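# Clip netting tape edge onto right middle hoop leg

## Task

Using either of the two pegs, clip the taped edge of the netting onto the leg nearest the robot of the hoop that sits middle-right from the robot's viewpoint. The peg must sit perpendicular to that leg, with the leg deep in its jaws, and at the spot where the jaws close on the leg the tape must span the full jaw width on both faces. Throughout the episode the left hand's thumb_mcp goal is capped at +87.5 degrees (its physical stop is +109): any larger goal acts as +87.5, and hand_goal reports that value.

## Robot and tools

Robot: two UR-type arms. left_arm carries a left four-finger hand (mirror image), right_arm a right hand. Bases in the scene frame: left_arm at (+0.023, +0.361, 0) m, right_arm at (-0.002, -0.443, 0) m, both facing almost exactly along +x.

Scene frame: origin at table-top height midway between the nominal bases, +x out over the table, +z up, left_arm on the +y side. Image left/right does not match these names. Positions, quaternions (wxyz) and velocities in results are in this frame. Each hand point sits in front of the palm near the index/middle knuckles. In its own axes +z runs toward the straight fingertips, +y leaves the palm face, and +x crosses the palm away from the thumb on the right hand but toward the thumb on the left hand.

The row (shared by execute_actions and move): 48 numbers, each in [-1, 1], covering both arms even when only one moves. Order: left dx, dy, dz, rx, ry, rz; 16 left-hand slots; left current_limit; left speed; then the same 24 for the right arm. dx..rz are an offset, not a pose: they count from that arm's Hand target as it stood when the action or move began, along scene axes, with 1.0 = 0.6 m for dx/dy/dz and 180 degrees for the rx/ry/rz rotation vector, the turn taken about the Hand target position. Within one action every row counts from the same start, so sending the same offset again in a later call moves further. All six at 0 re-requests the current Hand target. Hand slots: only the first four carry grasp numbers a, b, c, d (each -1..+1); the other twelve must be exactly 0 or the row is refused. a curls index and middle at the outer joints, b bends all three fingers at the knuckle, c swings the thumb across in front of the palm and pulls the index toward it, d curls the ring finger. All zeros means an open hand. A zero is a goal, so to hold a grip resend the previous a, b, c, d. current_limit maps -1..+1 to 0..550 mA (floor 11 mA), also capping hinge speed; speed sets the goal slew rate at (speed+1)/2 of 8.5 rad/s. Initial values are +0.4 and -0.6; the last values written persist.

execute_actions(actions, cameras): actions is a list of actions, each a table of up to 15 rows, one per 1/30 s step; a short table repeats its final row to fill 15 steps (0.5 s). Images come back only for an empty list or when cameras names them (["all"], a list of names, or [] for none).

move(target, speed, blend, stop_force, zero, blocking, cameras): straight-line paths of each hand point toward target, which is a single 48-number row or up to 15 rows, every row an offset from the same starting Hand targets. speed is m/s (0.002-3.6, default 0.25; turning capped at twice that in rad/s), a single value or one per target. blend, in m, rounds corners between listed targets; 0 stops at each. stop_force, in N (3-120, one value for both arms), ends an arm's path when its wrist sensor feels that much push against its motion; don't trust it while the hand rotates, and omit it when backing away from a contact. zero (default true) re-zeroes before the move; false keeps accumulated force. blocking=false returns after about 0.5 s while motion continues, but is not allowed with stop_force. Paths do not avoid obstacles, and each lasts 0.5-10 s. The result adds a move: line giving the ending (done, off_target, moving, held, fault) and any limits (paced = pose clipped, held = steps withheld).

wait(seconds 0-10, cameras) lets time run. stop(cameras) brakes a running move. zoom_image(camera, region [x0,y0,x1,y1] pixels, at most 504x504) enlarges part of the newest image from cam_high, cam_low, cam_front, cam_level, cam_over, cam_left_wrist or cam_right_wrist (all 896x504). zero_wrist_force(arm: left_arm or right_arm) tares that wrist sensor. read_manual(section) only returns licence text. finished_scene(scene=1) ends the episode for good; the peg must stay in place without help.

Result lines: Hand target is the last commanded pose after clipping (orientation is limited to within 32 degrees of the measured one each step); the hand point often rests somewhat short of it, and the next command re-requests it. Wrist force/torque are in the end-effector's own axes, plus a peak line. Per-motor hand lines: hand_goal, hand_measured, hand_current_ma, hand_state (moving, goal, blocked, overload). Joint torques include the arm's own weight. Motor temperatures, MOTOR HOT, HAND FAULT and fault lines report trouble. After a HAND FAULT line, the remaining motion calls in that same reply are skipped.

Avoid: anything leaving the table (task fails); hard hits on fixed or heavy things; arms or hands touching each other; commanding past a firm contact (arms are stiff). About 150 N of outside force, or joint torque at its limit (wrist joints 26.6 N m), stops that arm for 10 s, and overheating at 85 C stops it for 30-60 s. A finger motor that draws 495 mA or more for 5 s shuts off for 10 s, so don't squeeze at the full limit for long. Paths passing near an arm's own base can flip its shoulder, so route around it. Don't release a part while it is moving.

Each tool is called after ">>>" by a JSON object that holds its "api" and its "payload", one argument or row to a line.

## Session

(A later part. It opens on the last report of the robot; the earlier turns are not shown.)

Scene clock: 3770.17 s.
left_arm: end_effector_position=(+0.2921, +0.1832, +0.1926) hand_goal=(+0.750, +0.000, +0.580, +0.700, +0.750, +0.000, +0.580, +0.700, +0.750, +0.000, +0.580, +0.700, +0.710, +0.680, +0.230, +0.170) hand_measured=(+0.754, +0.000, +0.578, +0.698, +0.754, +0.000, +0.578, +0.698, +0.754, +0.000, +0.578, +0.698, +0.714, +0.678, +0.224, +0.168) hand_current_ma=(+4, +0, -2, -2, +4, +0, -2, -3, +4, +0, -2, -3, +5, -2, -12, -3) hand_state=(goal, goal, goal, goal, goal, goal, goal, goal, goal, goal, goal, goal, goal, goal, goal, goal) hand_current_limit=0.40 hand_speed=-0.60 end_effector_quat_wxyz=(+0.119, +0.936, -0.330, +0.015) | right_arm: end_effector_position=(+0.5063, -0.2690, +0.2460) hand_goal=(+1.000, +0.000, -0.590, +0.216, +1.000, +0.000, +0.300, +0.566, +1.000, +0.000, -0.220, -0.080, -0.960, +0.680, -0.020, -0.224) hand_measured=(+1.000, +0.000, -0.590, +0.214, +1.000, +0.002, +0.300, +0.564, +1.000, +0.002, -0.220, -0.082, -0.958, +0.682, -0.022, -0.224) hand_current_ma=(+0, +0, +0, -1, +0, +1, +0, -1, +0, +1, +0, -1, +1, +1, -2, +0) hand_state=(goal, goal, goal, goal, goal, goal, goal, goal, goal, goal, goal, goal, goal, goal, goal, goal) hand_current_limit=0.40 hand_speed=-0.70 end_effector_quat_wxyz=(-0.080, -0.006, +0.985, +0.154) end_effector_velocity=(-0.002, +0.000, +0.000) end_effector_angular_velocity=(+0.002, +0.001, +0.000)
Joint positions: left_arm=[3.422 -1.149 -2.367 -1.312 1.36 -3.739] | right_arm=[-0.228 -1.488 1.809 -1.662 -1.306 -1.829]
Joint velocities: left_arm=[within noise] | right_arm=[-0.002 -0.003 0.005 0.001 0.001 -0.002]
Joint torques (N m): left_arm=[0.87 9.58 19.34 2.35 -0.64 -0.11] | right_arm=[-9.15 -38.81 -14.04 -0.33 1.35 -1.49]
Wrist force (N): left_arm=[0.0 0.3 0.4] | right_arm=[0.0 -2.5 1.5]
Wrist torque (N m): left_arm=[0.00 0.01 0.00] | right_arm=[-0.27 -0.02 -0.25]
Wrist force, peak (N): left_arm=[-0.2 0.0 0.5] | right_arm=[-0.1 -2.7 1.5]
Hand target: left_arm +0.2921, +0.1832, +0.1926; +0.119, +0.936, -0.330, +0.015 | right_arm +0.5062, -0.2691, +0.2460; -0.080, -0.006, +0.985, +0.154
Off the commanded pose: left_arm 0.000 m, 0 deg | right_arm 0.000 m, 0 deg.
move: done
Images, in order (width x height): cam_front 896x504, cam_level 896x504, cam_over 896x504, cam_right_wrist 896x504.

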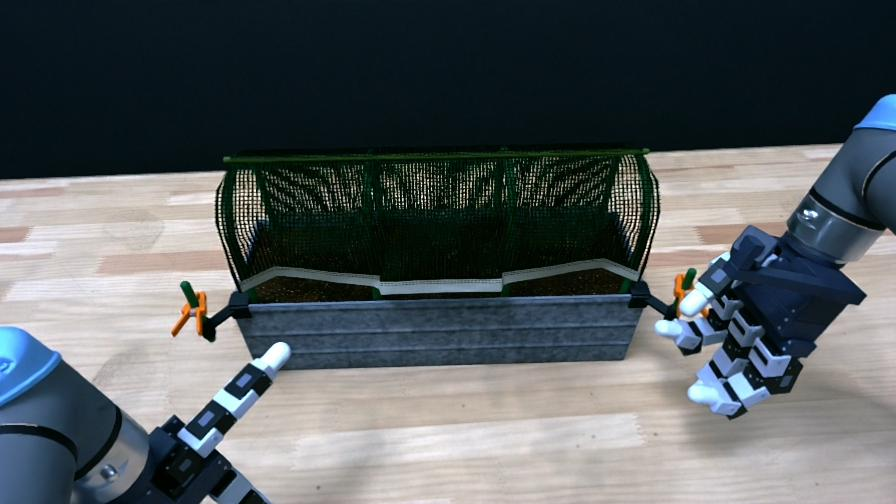

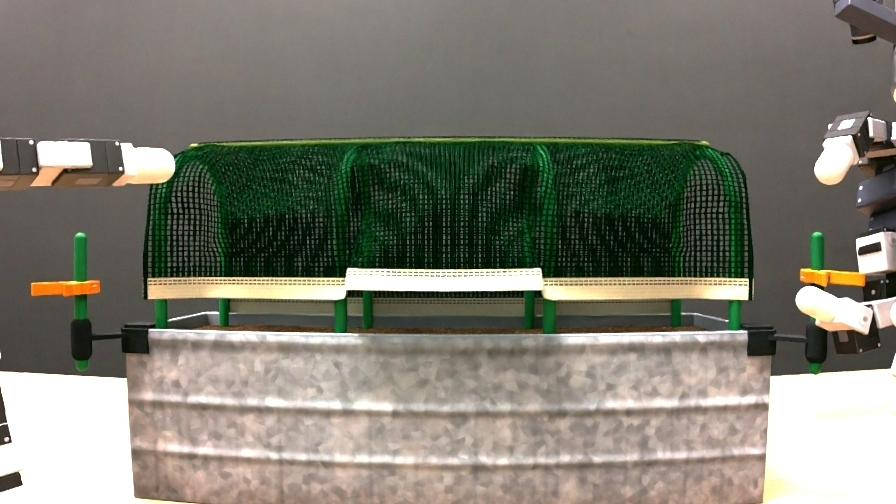

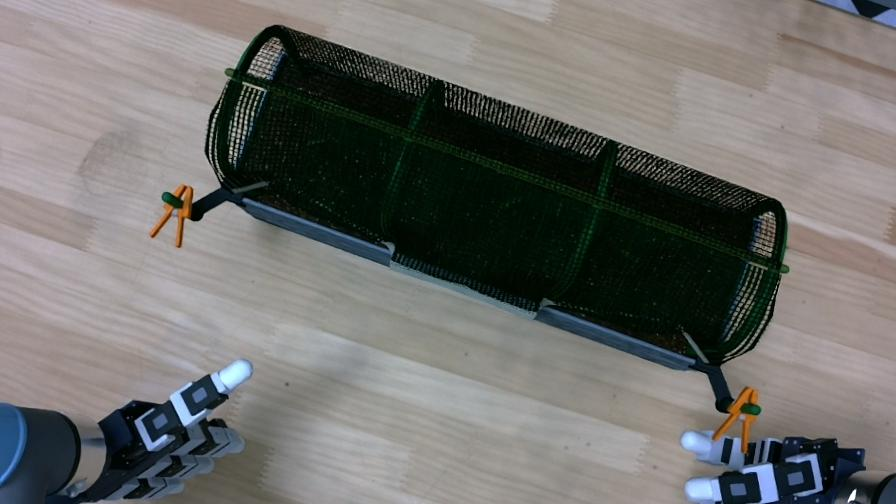

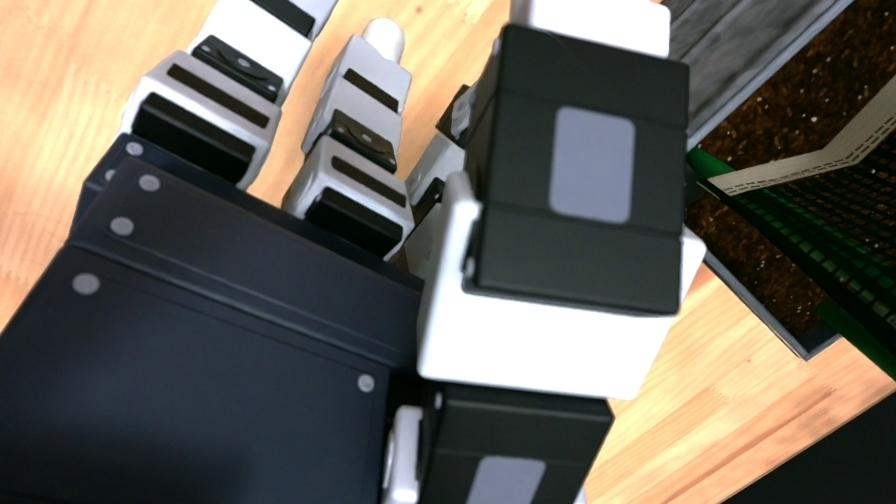

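>>> {"api": "move", "payload": {
  "target": [0,0,0,0,0,0, 0,0,0,0,0,0,0,0,0,0,0,0,0,0,0,0, 0.4,-0.6, 0,0.015,0,0,0,0, 0.3,-1,1,0.5,0,0,0,0,0,0,0,0,0,0,0,0, 0.4,-0.7],
  "speed": 0.04,
  "cameras": ["cam_over","cam_level","cam_front"]
}}

>>> {"api": "zoom_image", "payload": {
  "camera": "cam_over",
  "region": [680, 370, 860, 500]
}}

>>> {"api": "zoom_image", "payload": {
  "camera": "cam_level",
  "region": [760, 200, 896, 360]
}}

>>> {"api": "zoom_image", "payload": {
  "camera": "cam_front",
  "region": [650, 250, 770, 370]
}}

Scene clock: 3876.27 s.
left_arm: end_effector_position=(+0.2921, +0.1832, +0.1926) hand_goal=(+0.750, +0.000, +0.580, +0.700, +0.750, +0.000, +0.580, +0.700, +0.750, +0.000, +0.580, +0.700, +0.710, +0.680, +0.230, +0.170) hand_measured=(+0.754, +0.000, +0.578, +0.698, +0.754, +0.000, +0.578, +0.698, +0.754, +0.000, +0.578, +0.698, +0.714, +0.678, +0.224, +0.168) hand_current_ma=(+4, +0, -2, -2, +4, +0, -2, -3, +4, +0, -2, -3, +5, -2, -12, -3) hand_state=(goal, goal, goal, goal, goal, goal, goal, goal, goal, goal, goal, goal, goal, goal, goal, goal) hand_current_limit=0.40 hand_speed=-0.60 end_effector_quat_wxyz=(+0.119, +0.936, -0.330, +0.015) | right_arm: end_effector_position=(+0.5062, -0.2599, +0.2460) hand_goal=(+1.000, +0.000, -0.590, +0.216, +1.000, +0.000, +0.300, +0.566, +1.000, +0.000, -0.220, -0.080, -0.960, +0.680, -0.020, -0.224) hand_measured=(+1.000, +0.000, -0.590, +0.214, +1.000, +0.002, +0.300, +0.564, +1.000, +0.002, -0.220, -0.082, -0.958, +0.682, -0.022, -0.224) hand_current_ma=(+0, +0, +0, -1, +0, +1, +0, -1, +0, +1, +0, -1, +1, +1, -2, +0) hand_state=(goal, goal, goal, goal, goal, goal, goal, goal, goal, goal, goal, goal, goal, goal, goal, goal) hand_current_limit=0.40 hand_speed=-0.70 end_effector_quat_wxyz=(-0.080, -0.006, +0.985, +0.154)
Joint positions: left_arm=[3.422 -1.149 -2.367 -1.312 1.36 -3.739] | right_arm=[-0.21 -1.487 1.809 -1.668 -1.302 -1.811]
Joint torques (N m): left_arm=[0.91 9.44 20.24 2.3 -0.58 -0.16] | right_arm=[-10.41 -18.57 -26.52 -2.59 1.95 -1.42]
Wrist force (N): left_arm=[-0.1 0.0 0.1] | right_arm=[0.5 -3.5 0.8]
Wrist torque (N m): left_arm=[-0.01 0.02 -0.01] | right_arm=[-0.19 -0.02 -0.17]
Wrist force, peak (N): left_arm=[-0.3 0.2 0.4] | right_arm=[0.5 -3.8 1.1]
Hand target: left_arm +0.2921, +0.1832, +0.1926; +0.119, +0.936, -0.330, +0.015 | right_arm +0.5062, -0.2601, +0.2460; -0.080, -0.006, +0.985, +0.154
Off the commanded pose: left_arm 0.000 m, 0 deg | right_arm 0.000 m, 0 deg.
move: done
Images, in order (width x height): cam_front 896x504, cam_level 896x504, cam_over 896x504.

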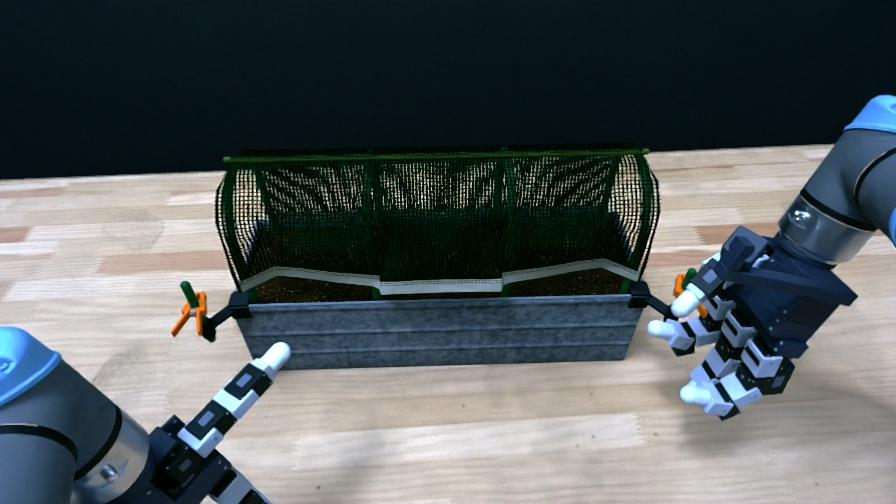

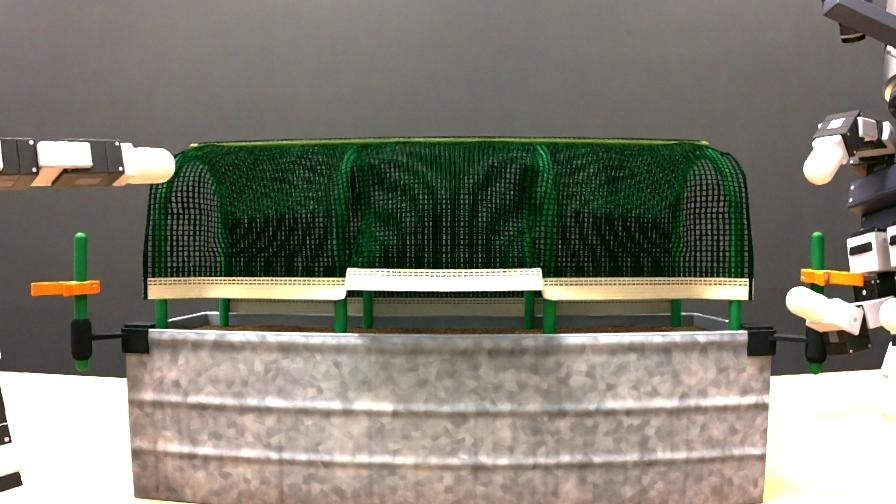

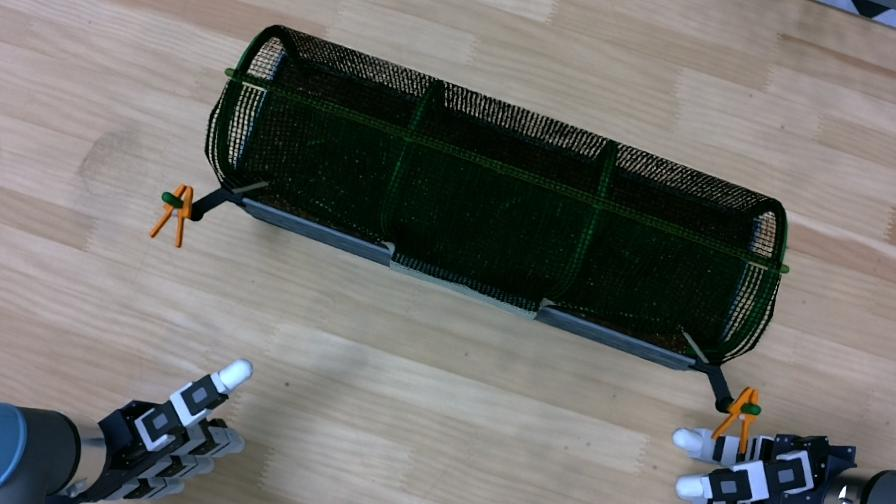

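Scaled by 2.800.

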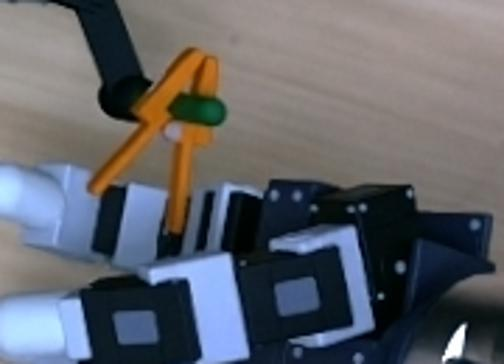

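Scaled by 3.150.

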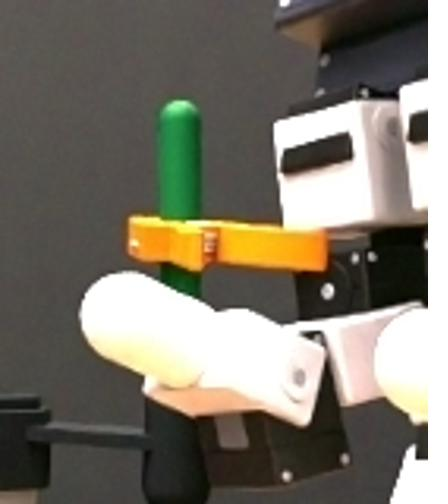

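Scaled by 4.200.

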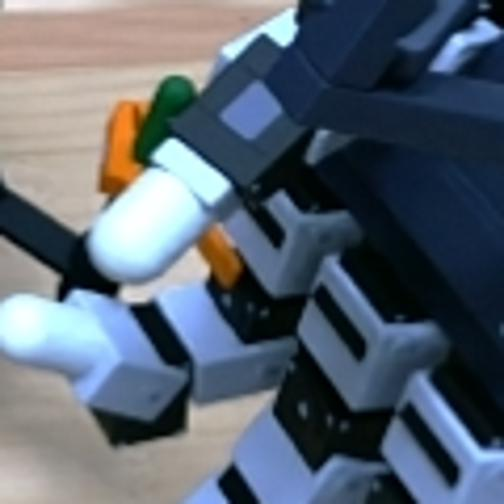

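>>> {"api": "move", "payload": {
  "target": [
    [0,0,0,0,0,0, 0,0,0,0,0,0,0,0,0,0,0,0,0,0,0,0, 0.4,-0.6, 0,0,0.0058,0,0,0, 0.3,-1,1,0.5,0,0,0,0,0,0,0,0,0,0,0,0, 0.4,-0.7],
    [0,0,0,0,0,0, 0,0,0,0,0,0,0,0,0,0,0,0,0,0,0,0, 0.4,-0.6, 0,0.0135,0.0058,0,0,0, 0.3,-1,1,0.5,0,0,0,0,0,0,0,0,0,0,0,0, 0.4,-0.7],
    [0,0,0,0,0,0, 0,0,0,0,0,0,0,0,0,0,0,0,0,0,0,0, 0.4,-0.6, 0,0.0135,0.0058,0,0,0, 0.55,-1,1,0.5,0,0,0,0,0,0,0,0,0,0,0,0, 0.5,-0.92]
  ],
  "speed": 0.04,
  "cameras": ["cam_over","cam_level","cam_front"]
}}

>>> {"api": "zoom_image", "payload": {
  "camera": "cam_over",
  "region": [680, 370, 800, 490]
}}

>>> {"api": "zoom_image", "payload": {
  "camera": "cam_level",
  "region": [760, 200, 896, 360]
}}

>>> {"api": "zoom_image", "payload": {
  "camera": "cam_front",
  "region": [650, 250, 770, 370]
}}

Scene clock: 3953.87 s.
left_arm: end_effector_position=(+0.2921, +0.1832, +0.1926) hand_goal=(+0.750, +0.000, +0.580, +0.700, +0.750, +0.000, +0.580, +0.700, +0.750, +0.000, +0.580, +0.700, +0.710, +0.680, +0.230, +0.170) hand_measured=(+0.754, +0.000, +0.578, +0.698, +0.754, +0.000, +0.578, +0.698, +0.754, +0.000, +0.578, +0.698, +0.714, +0.678, +0.224, +0.168) hand_current_ma=(+4, +0, -2, -2, +4, +0, -2, -3, +4, +0, -2, -3, +5, -2, -12, -3) hand_state=(goal, goal, goal, goal, goal, goal, goal, goal, goal, goal, goal, goal, goal, goal, goal, goal) hand_current_limit=0.40 hand_speed=-0.60 end_effector_quat_wxyz=(+0.119, +0.936, -0.330, +0.015) | right_arm: end_effector_position=(+0.5062, -0.2520, +0.2495) hand_goal=(+1.000, +0.000, -0.814, -0.022, +1.000, +0.000, -0.100, +0.202, +1.000, +0.000, -0.220, -0.104, -0.934, +0.680, -0.020, -0.262) hand_measured=(+1.000, +0.000, -0.776, -0.014, +1.000, +0.002, -0.094, +0.206, +1.000, +0.002, -0.220, -0.100, -0.936, +0.682, -0.022, -0.260) hand_current_ma=(+0, +0, +69, +8, +0, +1, +4, +2, +0, +1, +0, +2, -1, +1, -2, +1) hand_state=(goal, goal, blocked, goal, goal, goal, goal, goal, goal, goal, goal, goal, goal, goal, goal, goal) hand_current_limit=0.50 hand_speed=-0.92 end_effector_quat_wxyz=(-0.080, -0.006, +0.985, +0.154)
Joint positions: left_arm=[3.422 -1.149 -2.367 -1.312 1.36 -3.739] | right_arm=[-0.195 -1.488 1.802 -1.664 -1.298 -1.795]
Joint torques (N m): left_arm=[1.06 9.82 20.01 2.31 -0.6 -0.17] | right_arm=[-9.38 -20.44 -26.18 -0.84 -0.07 -1.82]
Wrist force (N): left_arm=[-0.1 0.2 0.3] | right_arm=[0.2 -3.2 2.7]
Wrist torque (N m): left_arm=[0.00 0.02 -0.01] | right_arm=[-0.32 0.03 -0.18]
Wrist force, peak (N): left_arm=[-0.3 0.3 0.4] | right_arm=[-0.1 -4.4 1.2]
Hand target: left_arm +0.2921, +0.1832, +0.1926; +0.119, +0.936, -0.330, +0.015 | right_arm +0.5062, -0.2520, +0.2495; -0.080, -0.006, +0.985, +0.154
Off the commanded pose: left_arm 0.000 m, 0 deg | right_arm 0.000 m, 0 deg.
move: done
Images, in order (width x height): cam_front 896x504, cam_level 896x504, cam_over 896x504.

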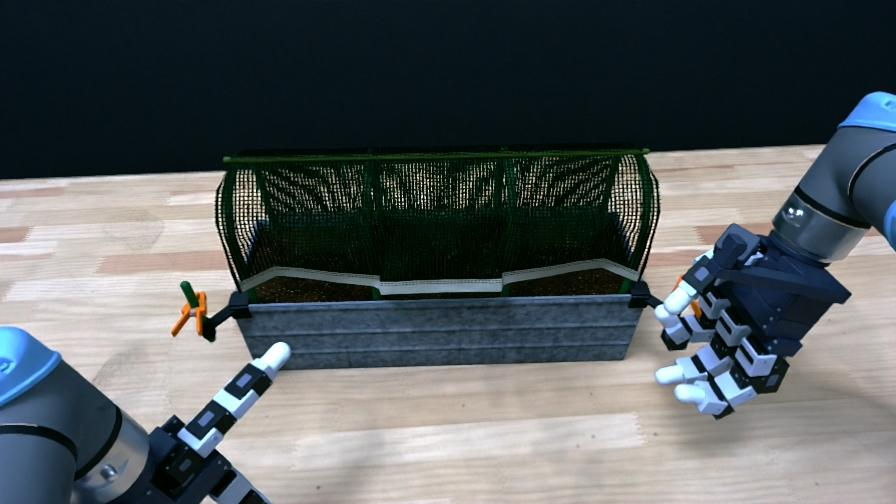

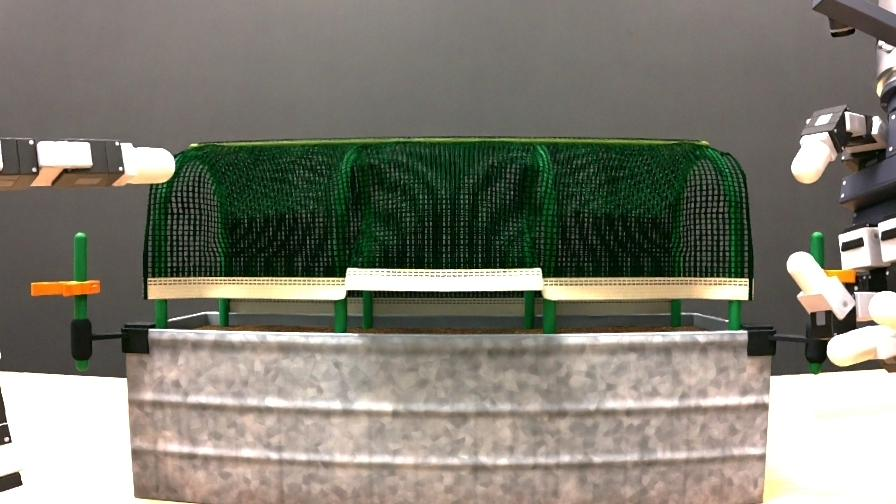

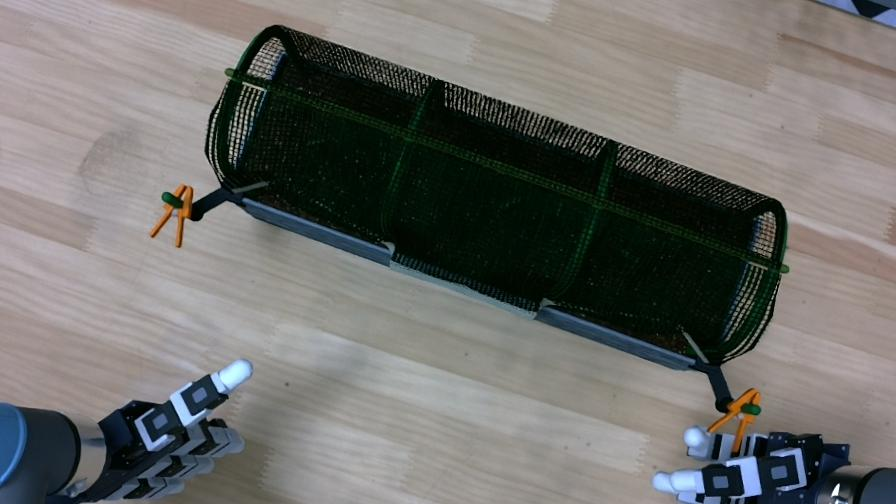

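Scaled by 4.200.

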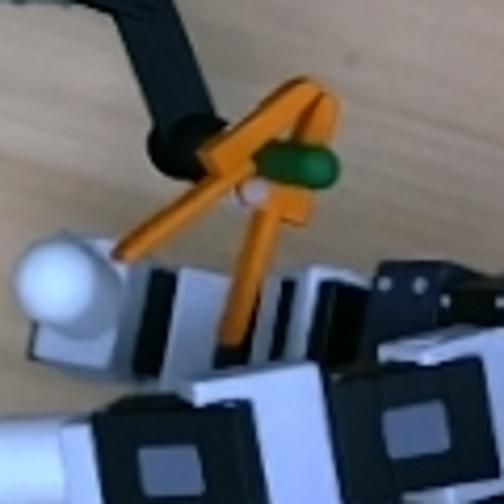

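Scaled by 3.150.

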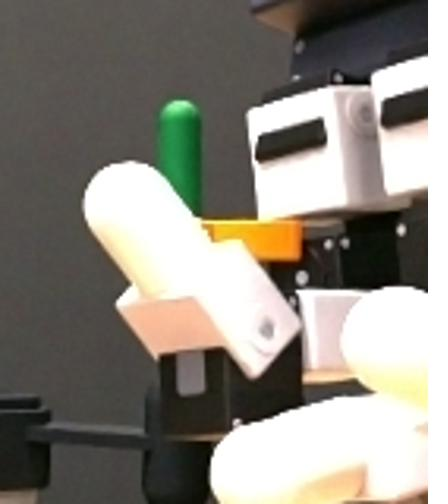

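Scaled by 4.200.

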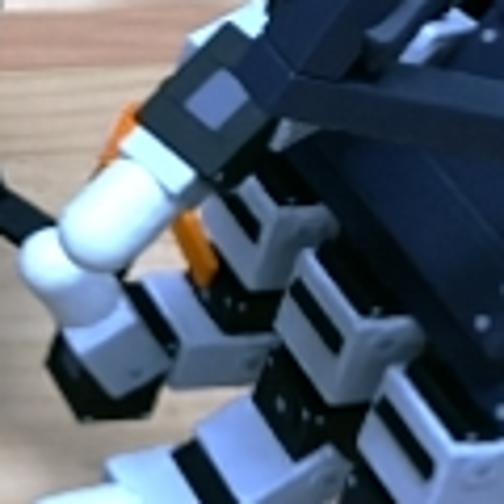

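>>> {"api": "move", "payload": {
  "target": [
    [0,0,0,0,0,0, 0,0,0,0,0,0,0,0,0,0,0,0,0,0,0,0, 0.4,-0.6, 0,0,0,0,0,0, 0.4,-1,1,0.5,0,0,0,0,0,0,0,0,0,0,0,0, 0.5,-0.9],
    [0,0,0,0,0,0, 0,0,0,0,0,0,0,0,0,0,0,0,0,0,0,0, 0.4,-0.6, 0.0067,-0.01,0,0,0,0, 0.57,-1,1,0.5,0,0,0,0,0,0,0,0,0,0,0,0, 0.6,-0.92],
    [0,0,0,0,0,0, 0,0,0,0,0,0,0,0,0,0,0,0,0,0,0,0, 0.4,-0.6, 0.0067,-0.006,0,0,0,0, 0.7,-1,1,0.5,0,0,0,0,0,0,0,0,0,0,0,0, 0.7,-0.92]
  ],
  "speed": 0.04,
  "cameras": ["cam_over","cam_level","cam_front"]
}}

>>> {"api": "zoom_image", "payload": {
  "camera": "cam_over",
  "region": [680, 370, 800, 490]
}}

>>> {"api": "zoom_image", "payload": {
  "camera": "cam_level",
  "region": [760, 200, 896, 360]
}}

Scene clock: 3998.87 s.
left_arm: end_effector_position=(+0.2921, +0.1832, +0.1926) hand_goal=(+0.750, +0.000, +0.580, +0.700, +0.750, +0.000, +0.580, +0.700, +0.750, +0.000, +0.580, +0.700, +0.710, +0.680, +0.230, +0.170) hand_measured=(+0.754, +0.000, +0.578, +0.698, +0.754, +0.000, +0.578, +0.698, +0.754, +0.000, +0.578, +0.698, +0.714, +0.678, +0.224, +0.168) hand_current_ma=(+4, +0, -2, -2, +4, +0, -2, -3, +4, +0, -2, -3, +5, -2, -12, -3) hand_state=(goal, goal, goal, goal, goal, goal, goal, goal, goal, goal, goal, goal, goal, goal, goal, goal) hand_current_limit=0.40 hand_speed=-0.60 end_effector_quat_wxyz=(+0.119, +0.936, -0.330, +0.015) | right_arm: end_effector_position=(+0.5102, -0.2556, +0.2495) hand_goal=(+1.000, +0.000, -0.950, -0.164, +1.000, +0.000, -0.340, -0.014, +1.000, +0.000, -0.220, -0.120, -0.920, +0.680, -0.020, -0.284) hand_measured=(+0.992, +0.014, -0.786, -0.074, +1.000, +0.002, -0.334, -0.010, +1.000, +0.002, -0.220, -0.116, -0.922, +0.682, -0.022, -0.282) hand_current_ma=(-7, +13, +467, +242, +0, +1, +5, +2, +0, +1, +0, +2, -1, +1, -2, +1) hand_state=(goal, goal, blocked, blocked, goal, goal, goal, goal, goal, goal, goal, goal, goal, goal, goal, goal) hand_current_limit=0.70 hand_speed=-0.92 end_effector_quat_wxyz=(-0.080, -0.006, +0.985, +0.154)
Joint positions: left_arm=[3.422 -1.149 -2.367 -1.312 1.36 -3.739] | right_arm=[-0.2 -1.479 1.792 -1.661 -1.299 -1.801]
Joint torques (N m): left_arm=[1.08 9.85 19.29 2.39 -0.61 -0.22] | right_arm=[-15.03 -18.36 -35.44 -2.37 0.13 -0.99]
Wrist force (N): left_arm=[-0.1 0.2 0.2] | right_arm=[7.8 5.2 5.9]
Wrist torque (N m): left_arm=[0.00 0.01 -0.01] | right_arm=[-0.41 0.23 -0.05]
Wrist force, peak (N): left_arm=[0.0 0.2 0.6] | right_arm=[7.8 5.5 5.9]
Hand target: left_arm +0.2921, +0.1832, +0.1926; +0.119, +0.936, -0.330, +0.015 | right_arm +0.5102, -0.2556, +0.2495; -0.080, -0.006, +0.985, +0.154
Off the commanded pose: left_arm 0.000 m, 0 deg | right_arm 0.000 m, 0 deg.
move: done
Images, in order (width x height): cam_front 896x504, cam_level 896x504, cam_over 896x504.

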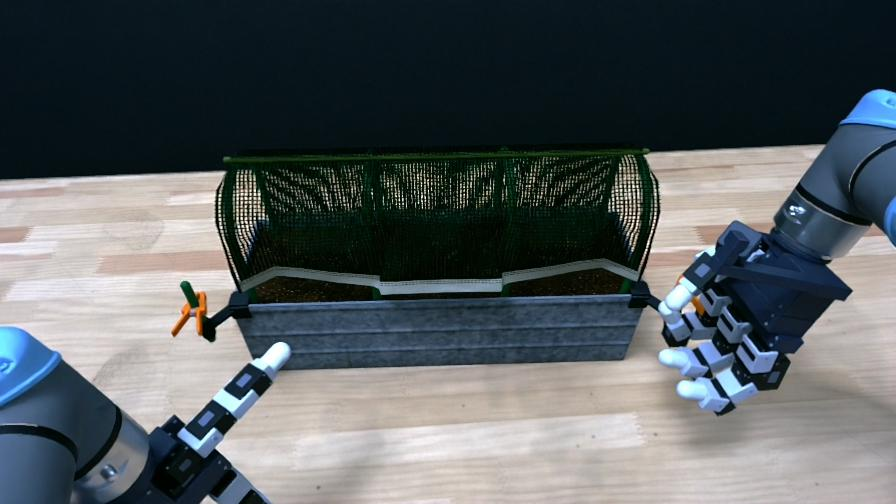

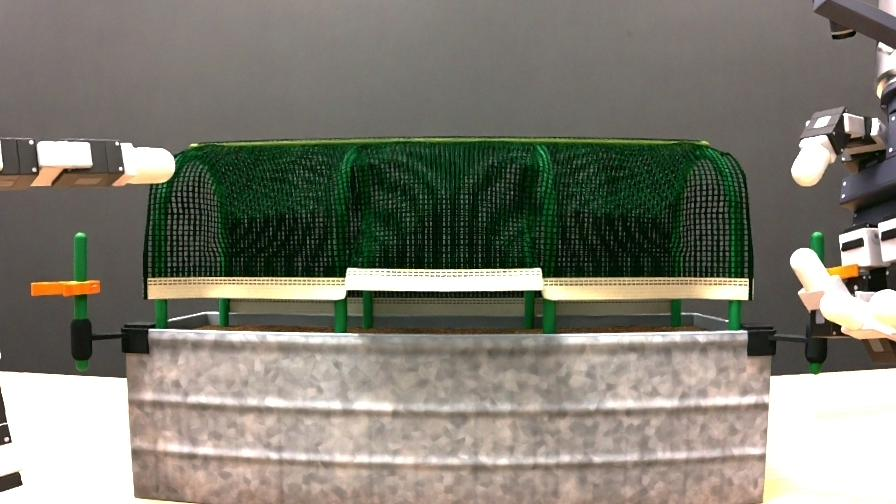

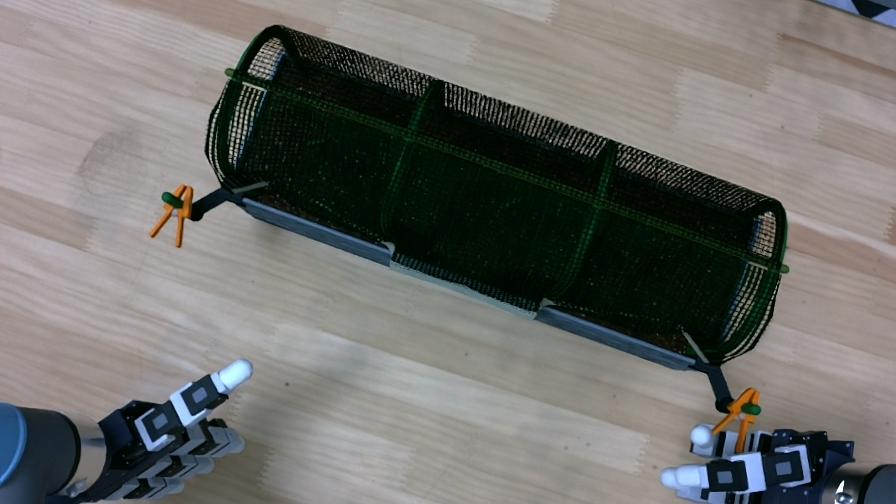

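Scaled by 4.200.

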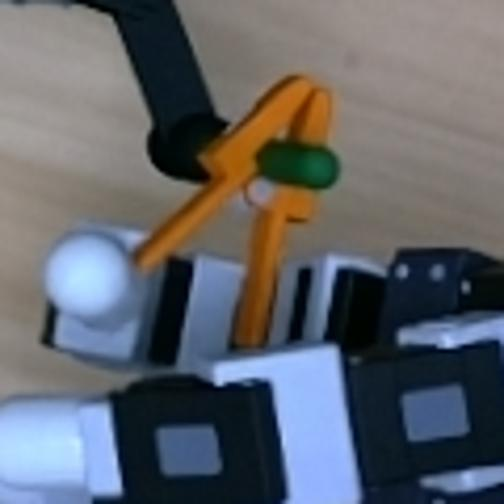

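Scaled by 3.150.

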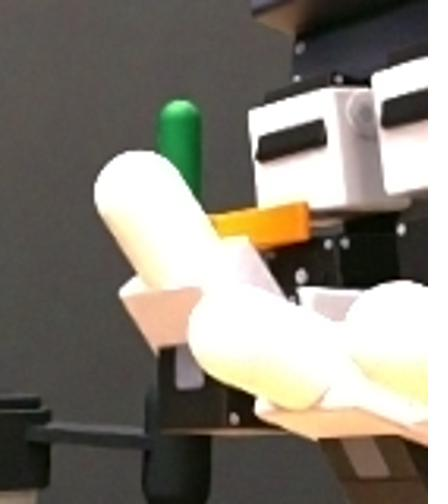

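>>> {"api": "move", "payload": {
  "target": [
    [0,0,0,0,0,0, 0,0,0,0,0,0,0,0,0,0,0,0,0,0,0,0, 0.4,-0.6, 0,0,0,0,0,0, 0.35,-1,1,0.5,0,0,0,0,0,0,0,0,0,0,0,0, 0.5,-0.9],
    [0,0,0,0,0,0, 0,0,0,0,0,0,0,0,0,0,0,0,0,0,0,0, 0.4,-0.6, 0.0058,-0.0173,0,0,0,0, 0.35,-1,1,0.5,0,0,0,0,0,0,0,0,0,0,0,0, 0.4,-0.9],
    [0,0,0,0,0,0, 0,0,0,0,0,0,0,0,0,0,0,0,0,0,0,0, 0.4,-0.6, 0.0058,-0.0173,0,0,0,0, 0.58,-1,1,0.5,0,0,0,0,0,0,0,0,0,0,0,0, 0.4,-0.92]
  ],
  "speed": 0.04,
  "cameras": ["cam_over","cam_level"]
}}

>>> {"api": "zoom_image", "payload": {
  "camera": "cam_over",
  "region": [680, 370, 800, 490]
}}

>>> {"api": "zoom_image", "payload": {
  "camera": "cam_level",
  "region": [760, 200, 896, 360]
}}

Scene clock: 4075.03 s.
left_arm: end_effector_position=(+0.2921, +0.1832, +0.1926) hand_goal=(+0.750, +0.000, +0.580, +0.700, +0.750, +0.000, +0.580, +0.700, +0.750, +0.000, +0.580, +0.700, +0.710, +0.680, +0.230, +0.170) hand_measured=(+0.754, +0.000, +0.578, +0.698, +0.754, +0.000, +0.578, +0.698, +0.754, +0.000, +0.578, +0.698, +0.714, +0.678, +0.224, +0.168) hand_current_ma=(+4, +0, -2, -2, +4, +0, -2, -3, +4, +0, -2, -3, +5, -2, -12, -3) hand_state=(goal, goal, goal, goal, goal, goal, goal, goal, goal, goal, goal, goal, goal, goal, goal, goal) hand_current_limit=0.40 hand_speed=-0.60 end_effector_quat_wxyz=(+0.119, +0.936, -0.330, +0.015) | right_arm: end_effector_position=(+0.5137, -0.2660, +0.2495) hand_goal=(+1.000, +0.000, -0.842, -0.050, +1.000, +0.000, -0.148, +0.160, +1.000, +0.000, -0.220, -0.108, -0.932, +0.680, -0.020, -0.266) hand_measured=(+1.000, +0.004, -0.726, +0.008, +1.000, +0.002, -0.142, +0.164, +1.000, +0.002, -0.220, -0.104, -0.934, +0.682, -0.022, -0.264) hand_current_ma=(+0, +2, +349, +128, +0, +1, +5, +2, +0, +1, +0, +2, -1, +1, -2, +1) hand_state=(goal, goal, blocked, blocked, goal, goal, goal, goal, goal, goal, goal, goal, goal, goal, goal, goal) hand_current_limit=0.40 hand_speed=-0.92 end_effector_quat_wxyz=(-0.080, -0.006, +0.985, +0.154)
Joint positions: left_arm=[3.422 -1.149 -2.367 -1.312 1.36 -3.739] | right_arm=[-0.219 -1.472 1.784 -1.654 -1.304 -1.82]
Joint torques (N m): left_arm=[1.17 9.42 19.62 2.31 -0.6 -0.19] | right_arm=[2.05 -39.51 -23.54 -3.56 1.01 1.35]
Wrist force (N): left_arm=[-0.2 0.3 0.2] | right_arm=[1.8 -0.5 5.0]
Wrist torque (N m): left_arm=[0.02 0.03 -0.02] | right_arm=[-0.41 0.13 -0.03]
Wrist force, peak (N): left_arm=[0.0 0.3 0.5] | right_arm=[7.5 5.6 6.2]
Hand target: left_arm +0.2921, +0.1832, +0.1926; +0.119, +0.936, -0.330, +0.015 | right_arm +0.5137, -0.2660, +0.2495; -0.080, -0.006, +0.985, +0.154
Off the commanded pose: left_arm 0.000 m, 0 deg | right_arm 0.000 m, 0 deg.
move: done
Images, in order (width x height): cam_level 896x504, cam_over 896x504.

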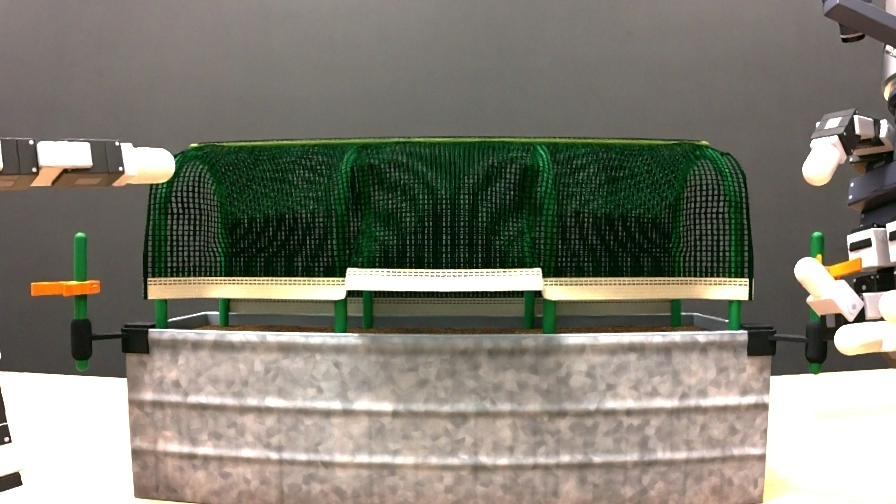

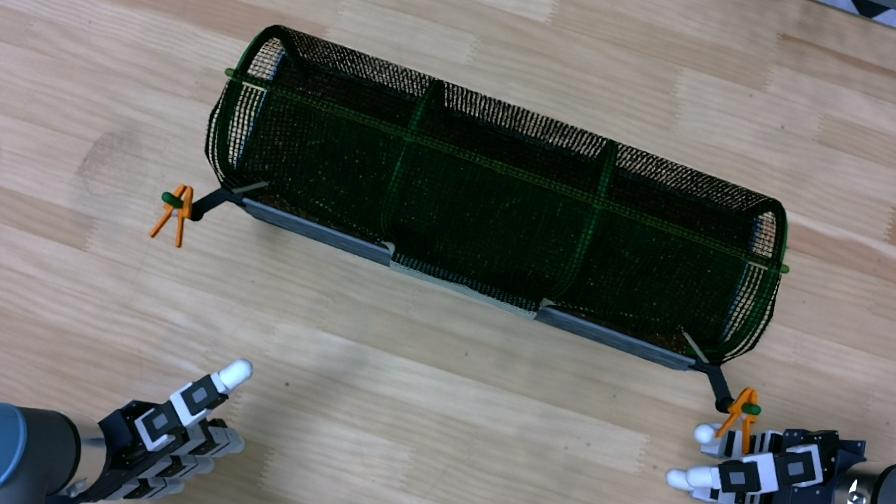

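Scaled by 4.200.

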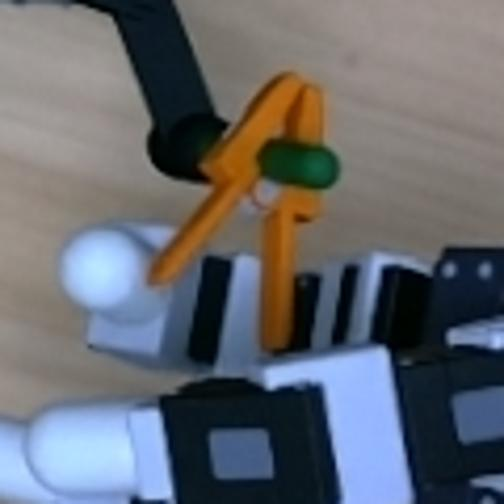

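Scaled by 3.150.

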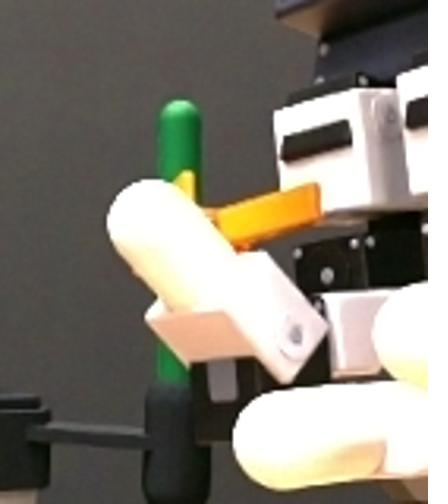

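>>> {"api": "move", "payload": {
  "target": [0,0,0,0,0,0, -0.3,-0.23,0.8,0,0,0,0,0,0,0,0,0,0,0,0,0, 0.5,-0.7, 0,-0.004,0,0,0,0, 0.3,-1,1,0.5,0,0,0,0,0,0,0,0,0,0,0,0, 0.4,-0.88],
  "speed": 0.04
}}

>>> {"api": "move", "payload": {
  "target": [
    [0.02,-0.02,0.1,-0.1,0.05,0.06, -0.3,-0.23,0.8,0,0,0,0,0,0,0,0,0,0,0,0,0, 0.5,-0.7, -0.1152,-0.004,0.0182,0,0,0, 0.3,-1,1,0.5,0,0,0,0,0,0,0,0,0,0,0,0, 0.4,-0.7],
    [0.1465,-0.1387,0.229,-0.2039,0.1038,0.1275, -0.3,-0.23,0.8,0,0,0,0,0,0,0,0,0,0,0,0,0, 0.5,-0.7, -0.1152,-0.03,0.0182,0,0,0, 0.3,-1,1,0.5,0,0,0,0,0,0,0,0,0,0,0,0, 0.4,-0.7]
  ],
  "speed": 0.15,
  "blend": [0.02,0],
  "cameras": ["cam_over","cam_level","cam_front"]
}}

Scene clock: 4403.50 s.
left_arm: end_effector_position=(+0.2921, +0.1832, +0.1926) hand_goal=(+0.750, +0.000, +0.342, +0.940, +1.000, +0.000, +1.000, +1.000, +1.000, +0.000, +0.580, +0.684, -0.680, +0.680, +0.030, +0.050) hand_measured=(+0.754, +0.000, +0.346, +0.938, +0.992, +0.000, +0.994, +0.996, +0.994, +0.000, +0.578, +0.688, -0.678, +0.678, +0.028, +0.050) hand_current_ma=(+4, +0, +5, -2, -13, +0, -8, -4, -8, +0, -2, +3, +1, -2, -3, +1) hand_state=(goal, goal, goal, goal, goal, goal, goal, goal, goal, goal, goal, goal, goal, goal, goal, goal) hand_current_limit=0.50 hand_speed=-0.70 end_effector_quat_wxyz=(+0.119, +0.936, -0.330, +0.015) | right_arm: end_effector_position=(+0.5137, -0.2684, +0.2495) hand_goal=(+1.000, +0.000, -0.590, +0.216, +1.000, +0.000, +0.300, +0.566, +1.000, +0.000, -0.220, -0.080, -0.960, +0.680, -0.020, -0.224) hand_measured=(+1.000, +0.004, -0.590, +0.214, +1.000, +0.002, +0.298, +0.564, +1.000, +0.002, -0.220, -0.082, -0.958, +0.682, -0.022, -0.228) hand_current_ma=(+0, +2, +0, -1, +0, +1, -1, -1, +0, +1, +0, -1, +2, +1, -2, -3) hand_state=(goal, goal, goal, goal, goal, goal, goal, goal, goal, goal, goal, goal, goal, goal, goal, goal) hand_current_limit=0.40 hand_speed=-0.88 end_effector_quat_wxyz=(-0.080, -0.006, +0.985, +0.154)
Joint positions: left_arm=[3.422 -1.149 -2.367 -1.312 1.36 -3.739] | right_arm=[-0.223 -1.473 1.784 -1.652 -1.305 -1.824]
Joint torques (N m): left_arm=[0.61 10.79 19.24 2.31 -0.51 -0.12] | right_arm=[8.96 -34.69 -30.4 -2.21 0.86 1.57]
Wrist force (N): left_arm=[0.0 0.3 0.2] | right_arm=[0.3 -2.4 1.4]
Wrist torque (N m): left_arm=[0.03 0.07 0.01] | right_arm=[-0.24 -0.05 -0.02]
Wrist force, peak (N): left_arm=[-0.2 0.3 0.5] | right_arm=[2.0 -0.4 5.5]
Hand target: left_arm +0.2921, +0.1832, +0.1926; +0.119, +0.936, -0.330, +0.015 | right_arm +0.5137, -0.2684, +0.2495; -0.080, -0.006, +0.985, +0.154
Off the commanded pose: left_arm 0.000 m, 0 deg | right_arm 0.000 m, 0 deg.
move: done

Scene clock: 4406.70 s.
left_arm: end_effector_position=(+0.3800, +0.1000, +0.3299) hand_goal=(+0.750, +0.000, +0.342, +0.940, +1.000, +0.000, +1.000, +1.000, +1.000, +0.000, +0.580, +0.684, -0.680, +0.680, +0.030, +0.050) hand_measured=(+0.754, +0.000, +0.346, +0.938, +1.000, +0.000, +0.998, +0.996, +1.000, +0.000, +0.578, +0.688, -0.680, +0.678, +0.028, +0.050) hand_current_ma=(+6, +0, +4, -2, +0, +0, -3, -3, +0, +0, -1, +3, +0, -2, -4, +1) hand_state=(goal, goal, goal, goal, goal, goal, goal, goal, goal, goal, goal, goal, goal, goal, goal, goal) hand_current_limit=0.50 hand_speed=-0.70 end_effector_quat_wxyz=(+0.450, +0.888, -0.097, -0.009) | right_arm: end_effector_position=(+0.4446, -0.2865, +0.2604) hand_goal=(+1.000, +0.000, -0.590, +0.216, +1.000, +0.000, +0.300, +0.566, +1.000, +0.000, -0.220, -0.080, -0.960, +0.680, -0.020, -0.224) hand_measured=(+1.000, +0.004, -0.590, +0.214, +1.000, +0.002, +0.298, +0.564, +1.000, +0.002, -0.220, -0.082, -0.958, +0.682, -0.022, -0.228) hand_current_ma=(+0, +2, +0, -1, +0, +1, -1, -1, +0, +1, +0, -1, +1, +1, -2, -3) hand_state=(goal, goal, goal, goal, goal, goal, goal, goal, goal, goal, goal, goal, goal, goal, goal, goal) hand_current_limit=0.40 hand_speed=-0.70 end_effector_quat_wxyz=(-0.080, -0.006, +0.985, +0.154)
Joint positions: left_arm=[3.435 -1.311 -2.162 -1.748 0.75 -3.972] | right_arm=[-0.296 -1.651 1.929 -1.602 -1.322 -1.897]
Joint torques (N m): left_arm=[11.68 25.68 15.13 2.76 -2.29 1.81] | right_arm=[10.77 -30.49 -32.31 -1.73 0.81 1.36]
Wrist force (N): left_arm=[0.0 -0.8 0.2] | right_arm=[-0.2 -2.3 0.8]
Wrist torque (N m): left_arm=[0.04 0.13 0.02] | right_arm=[-0.18 0.01 -0.07]
Wrist force, peak (N): left_arm=[0.0 -0.9 0.2] | right_arm=[0.3 -2.8 1.3]
Hand target: left_arm +0.3800, +0.1000, +0.3300; +0.450, +0.888, -0.097, -0.009 | right_arm +0.4446, -0.2864, +0.2604; -0.080, -0.006, +0.985, +0.154
Off the commanded pose: left_arm 0.000 m, 0 deg | right_arm 0.000 m, 0 deg.
move: done
Images, in order (width x height): cam_front 896x504, cam_level 896x504, cam_over 896x504.

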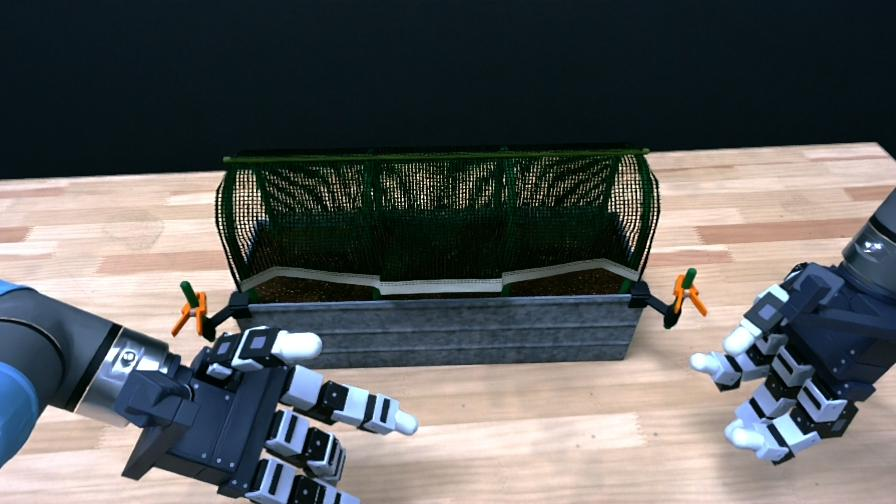

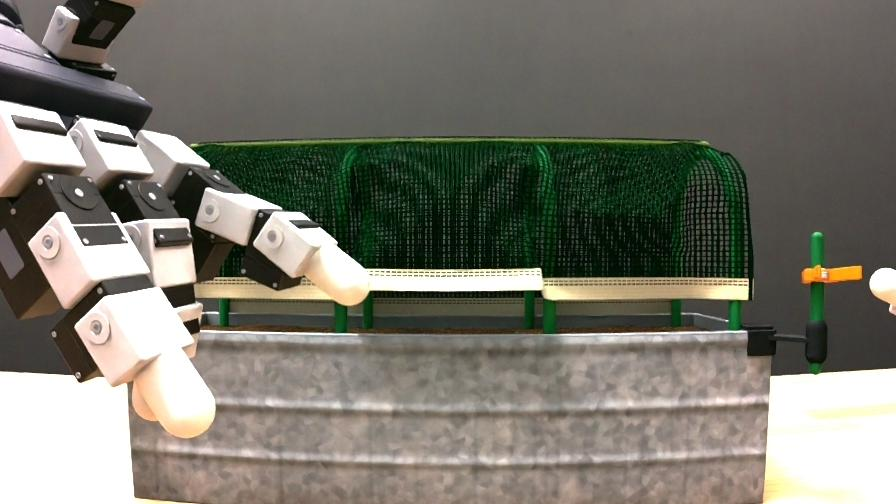

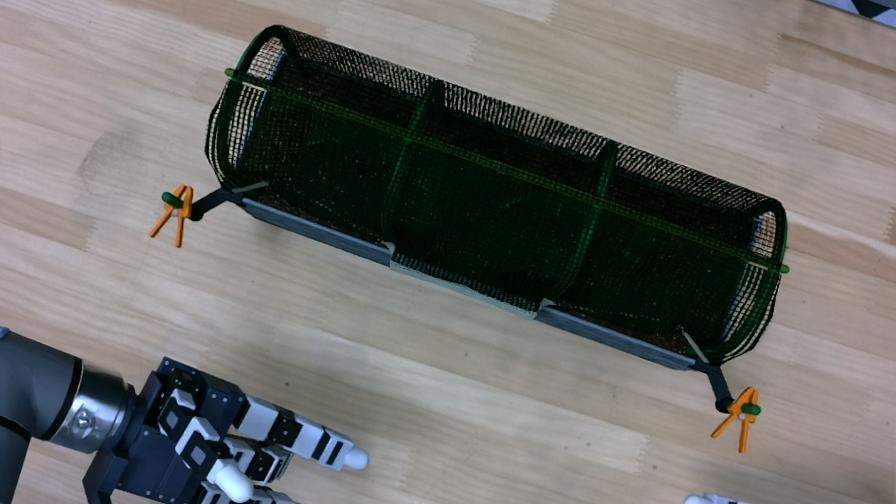

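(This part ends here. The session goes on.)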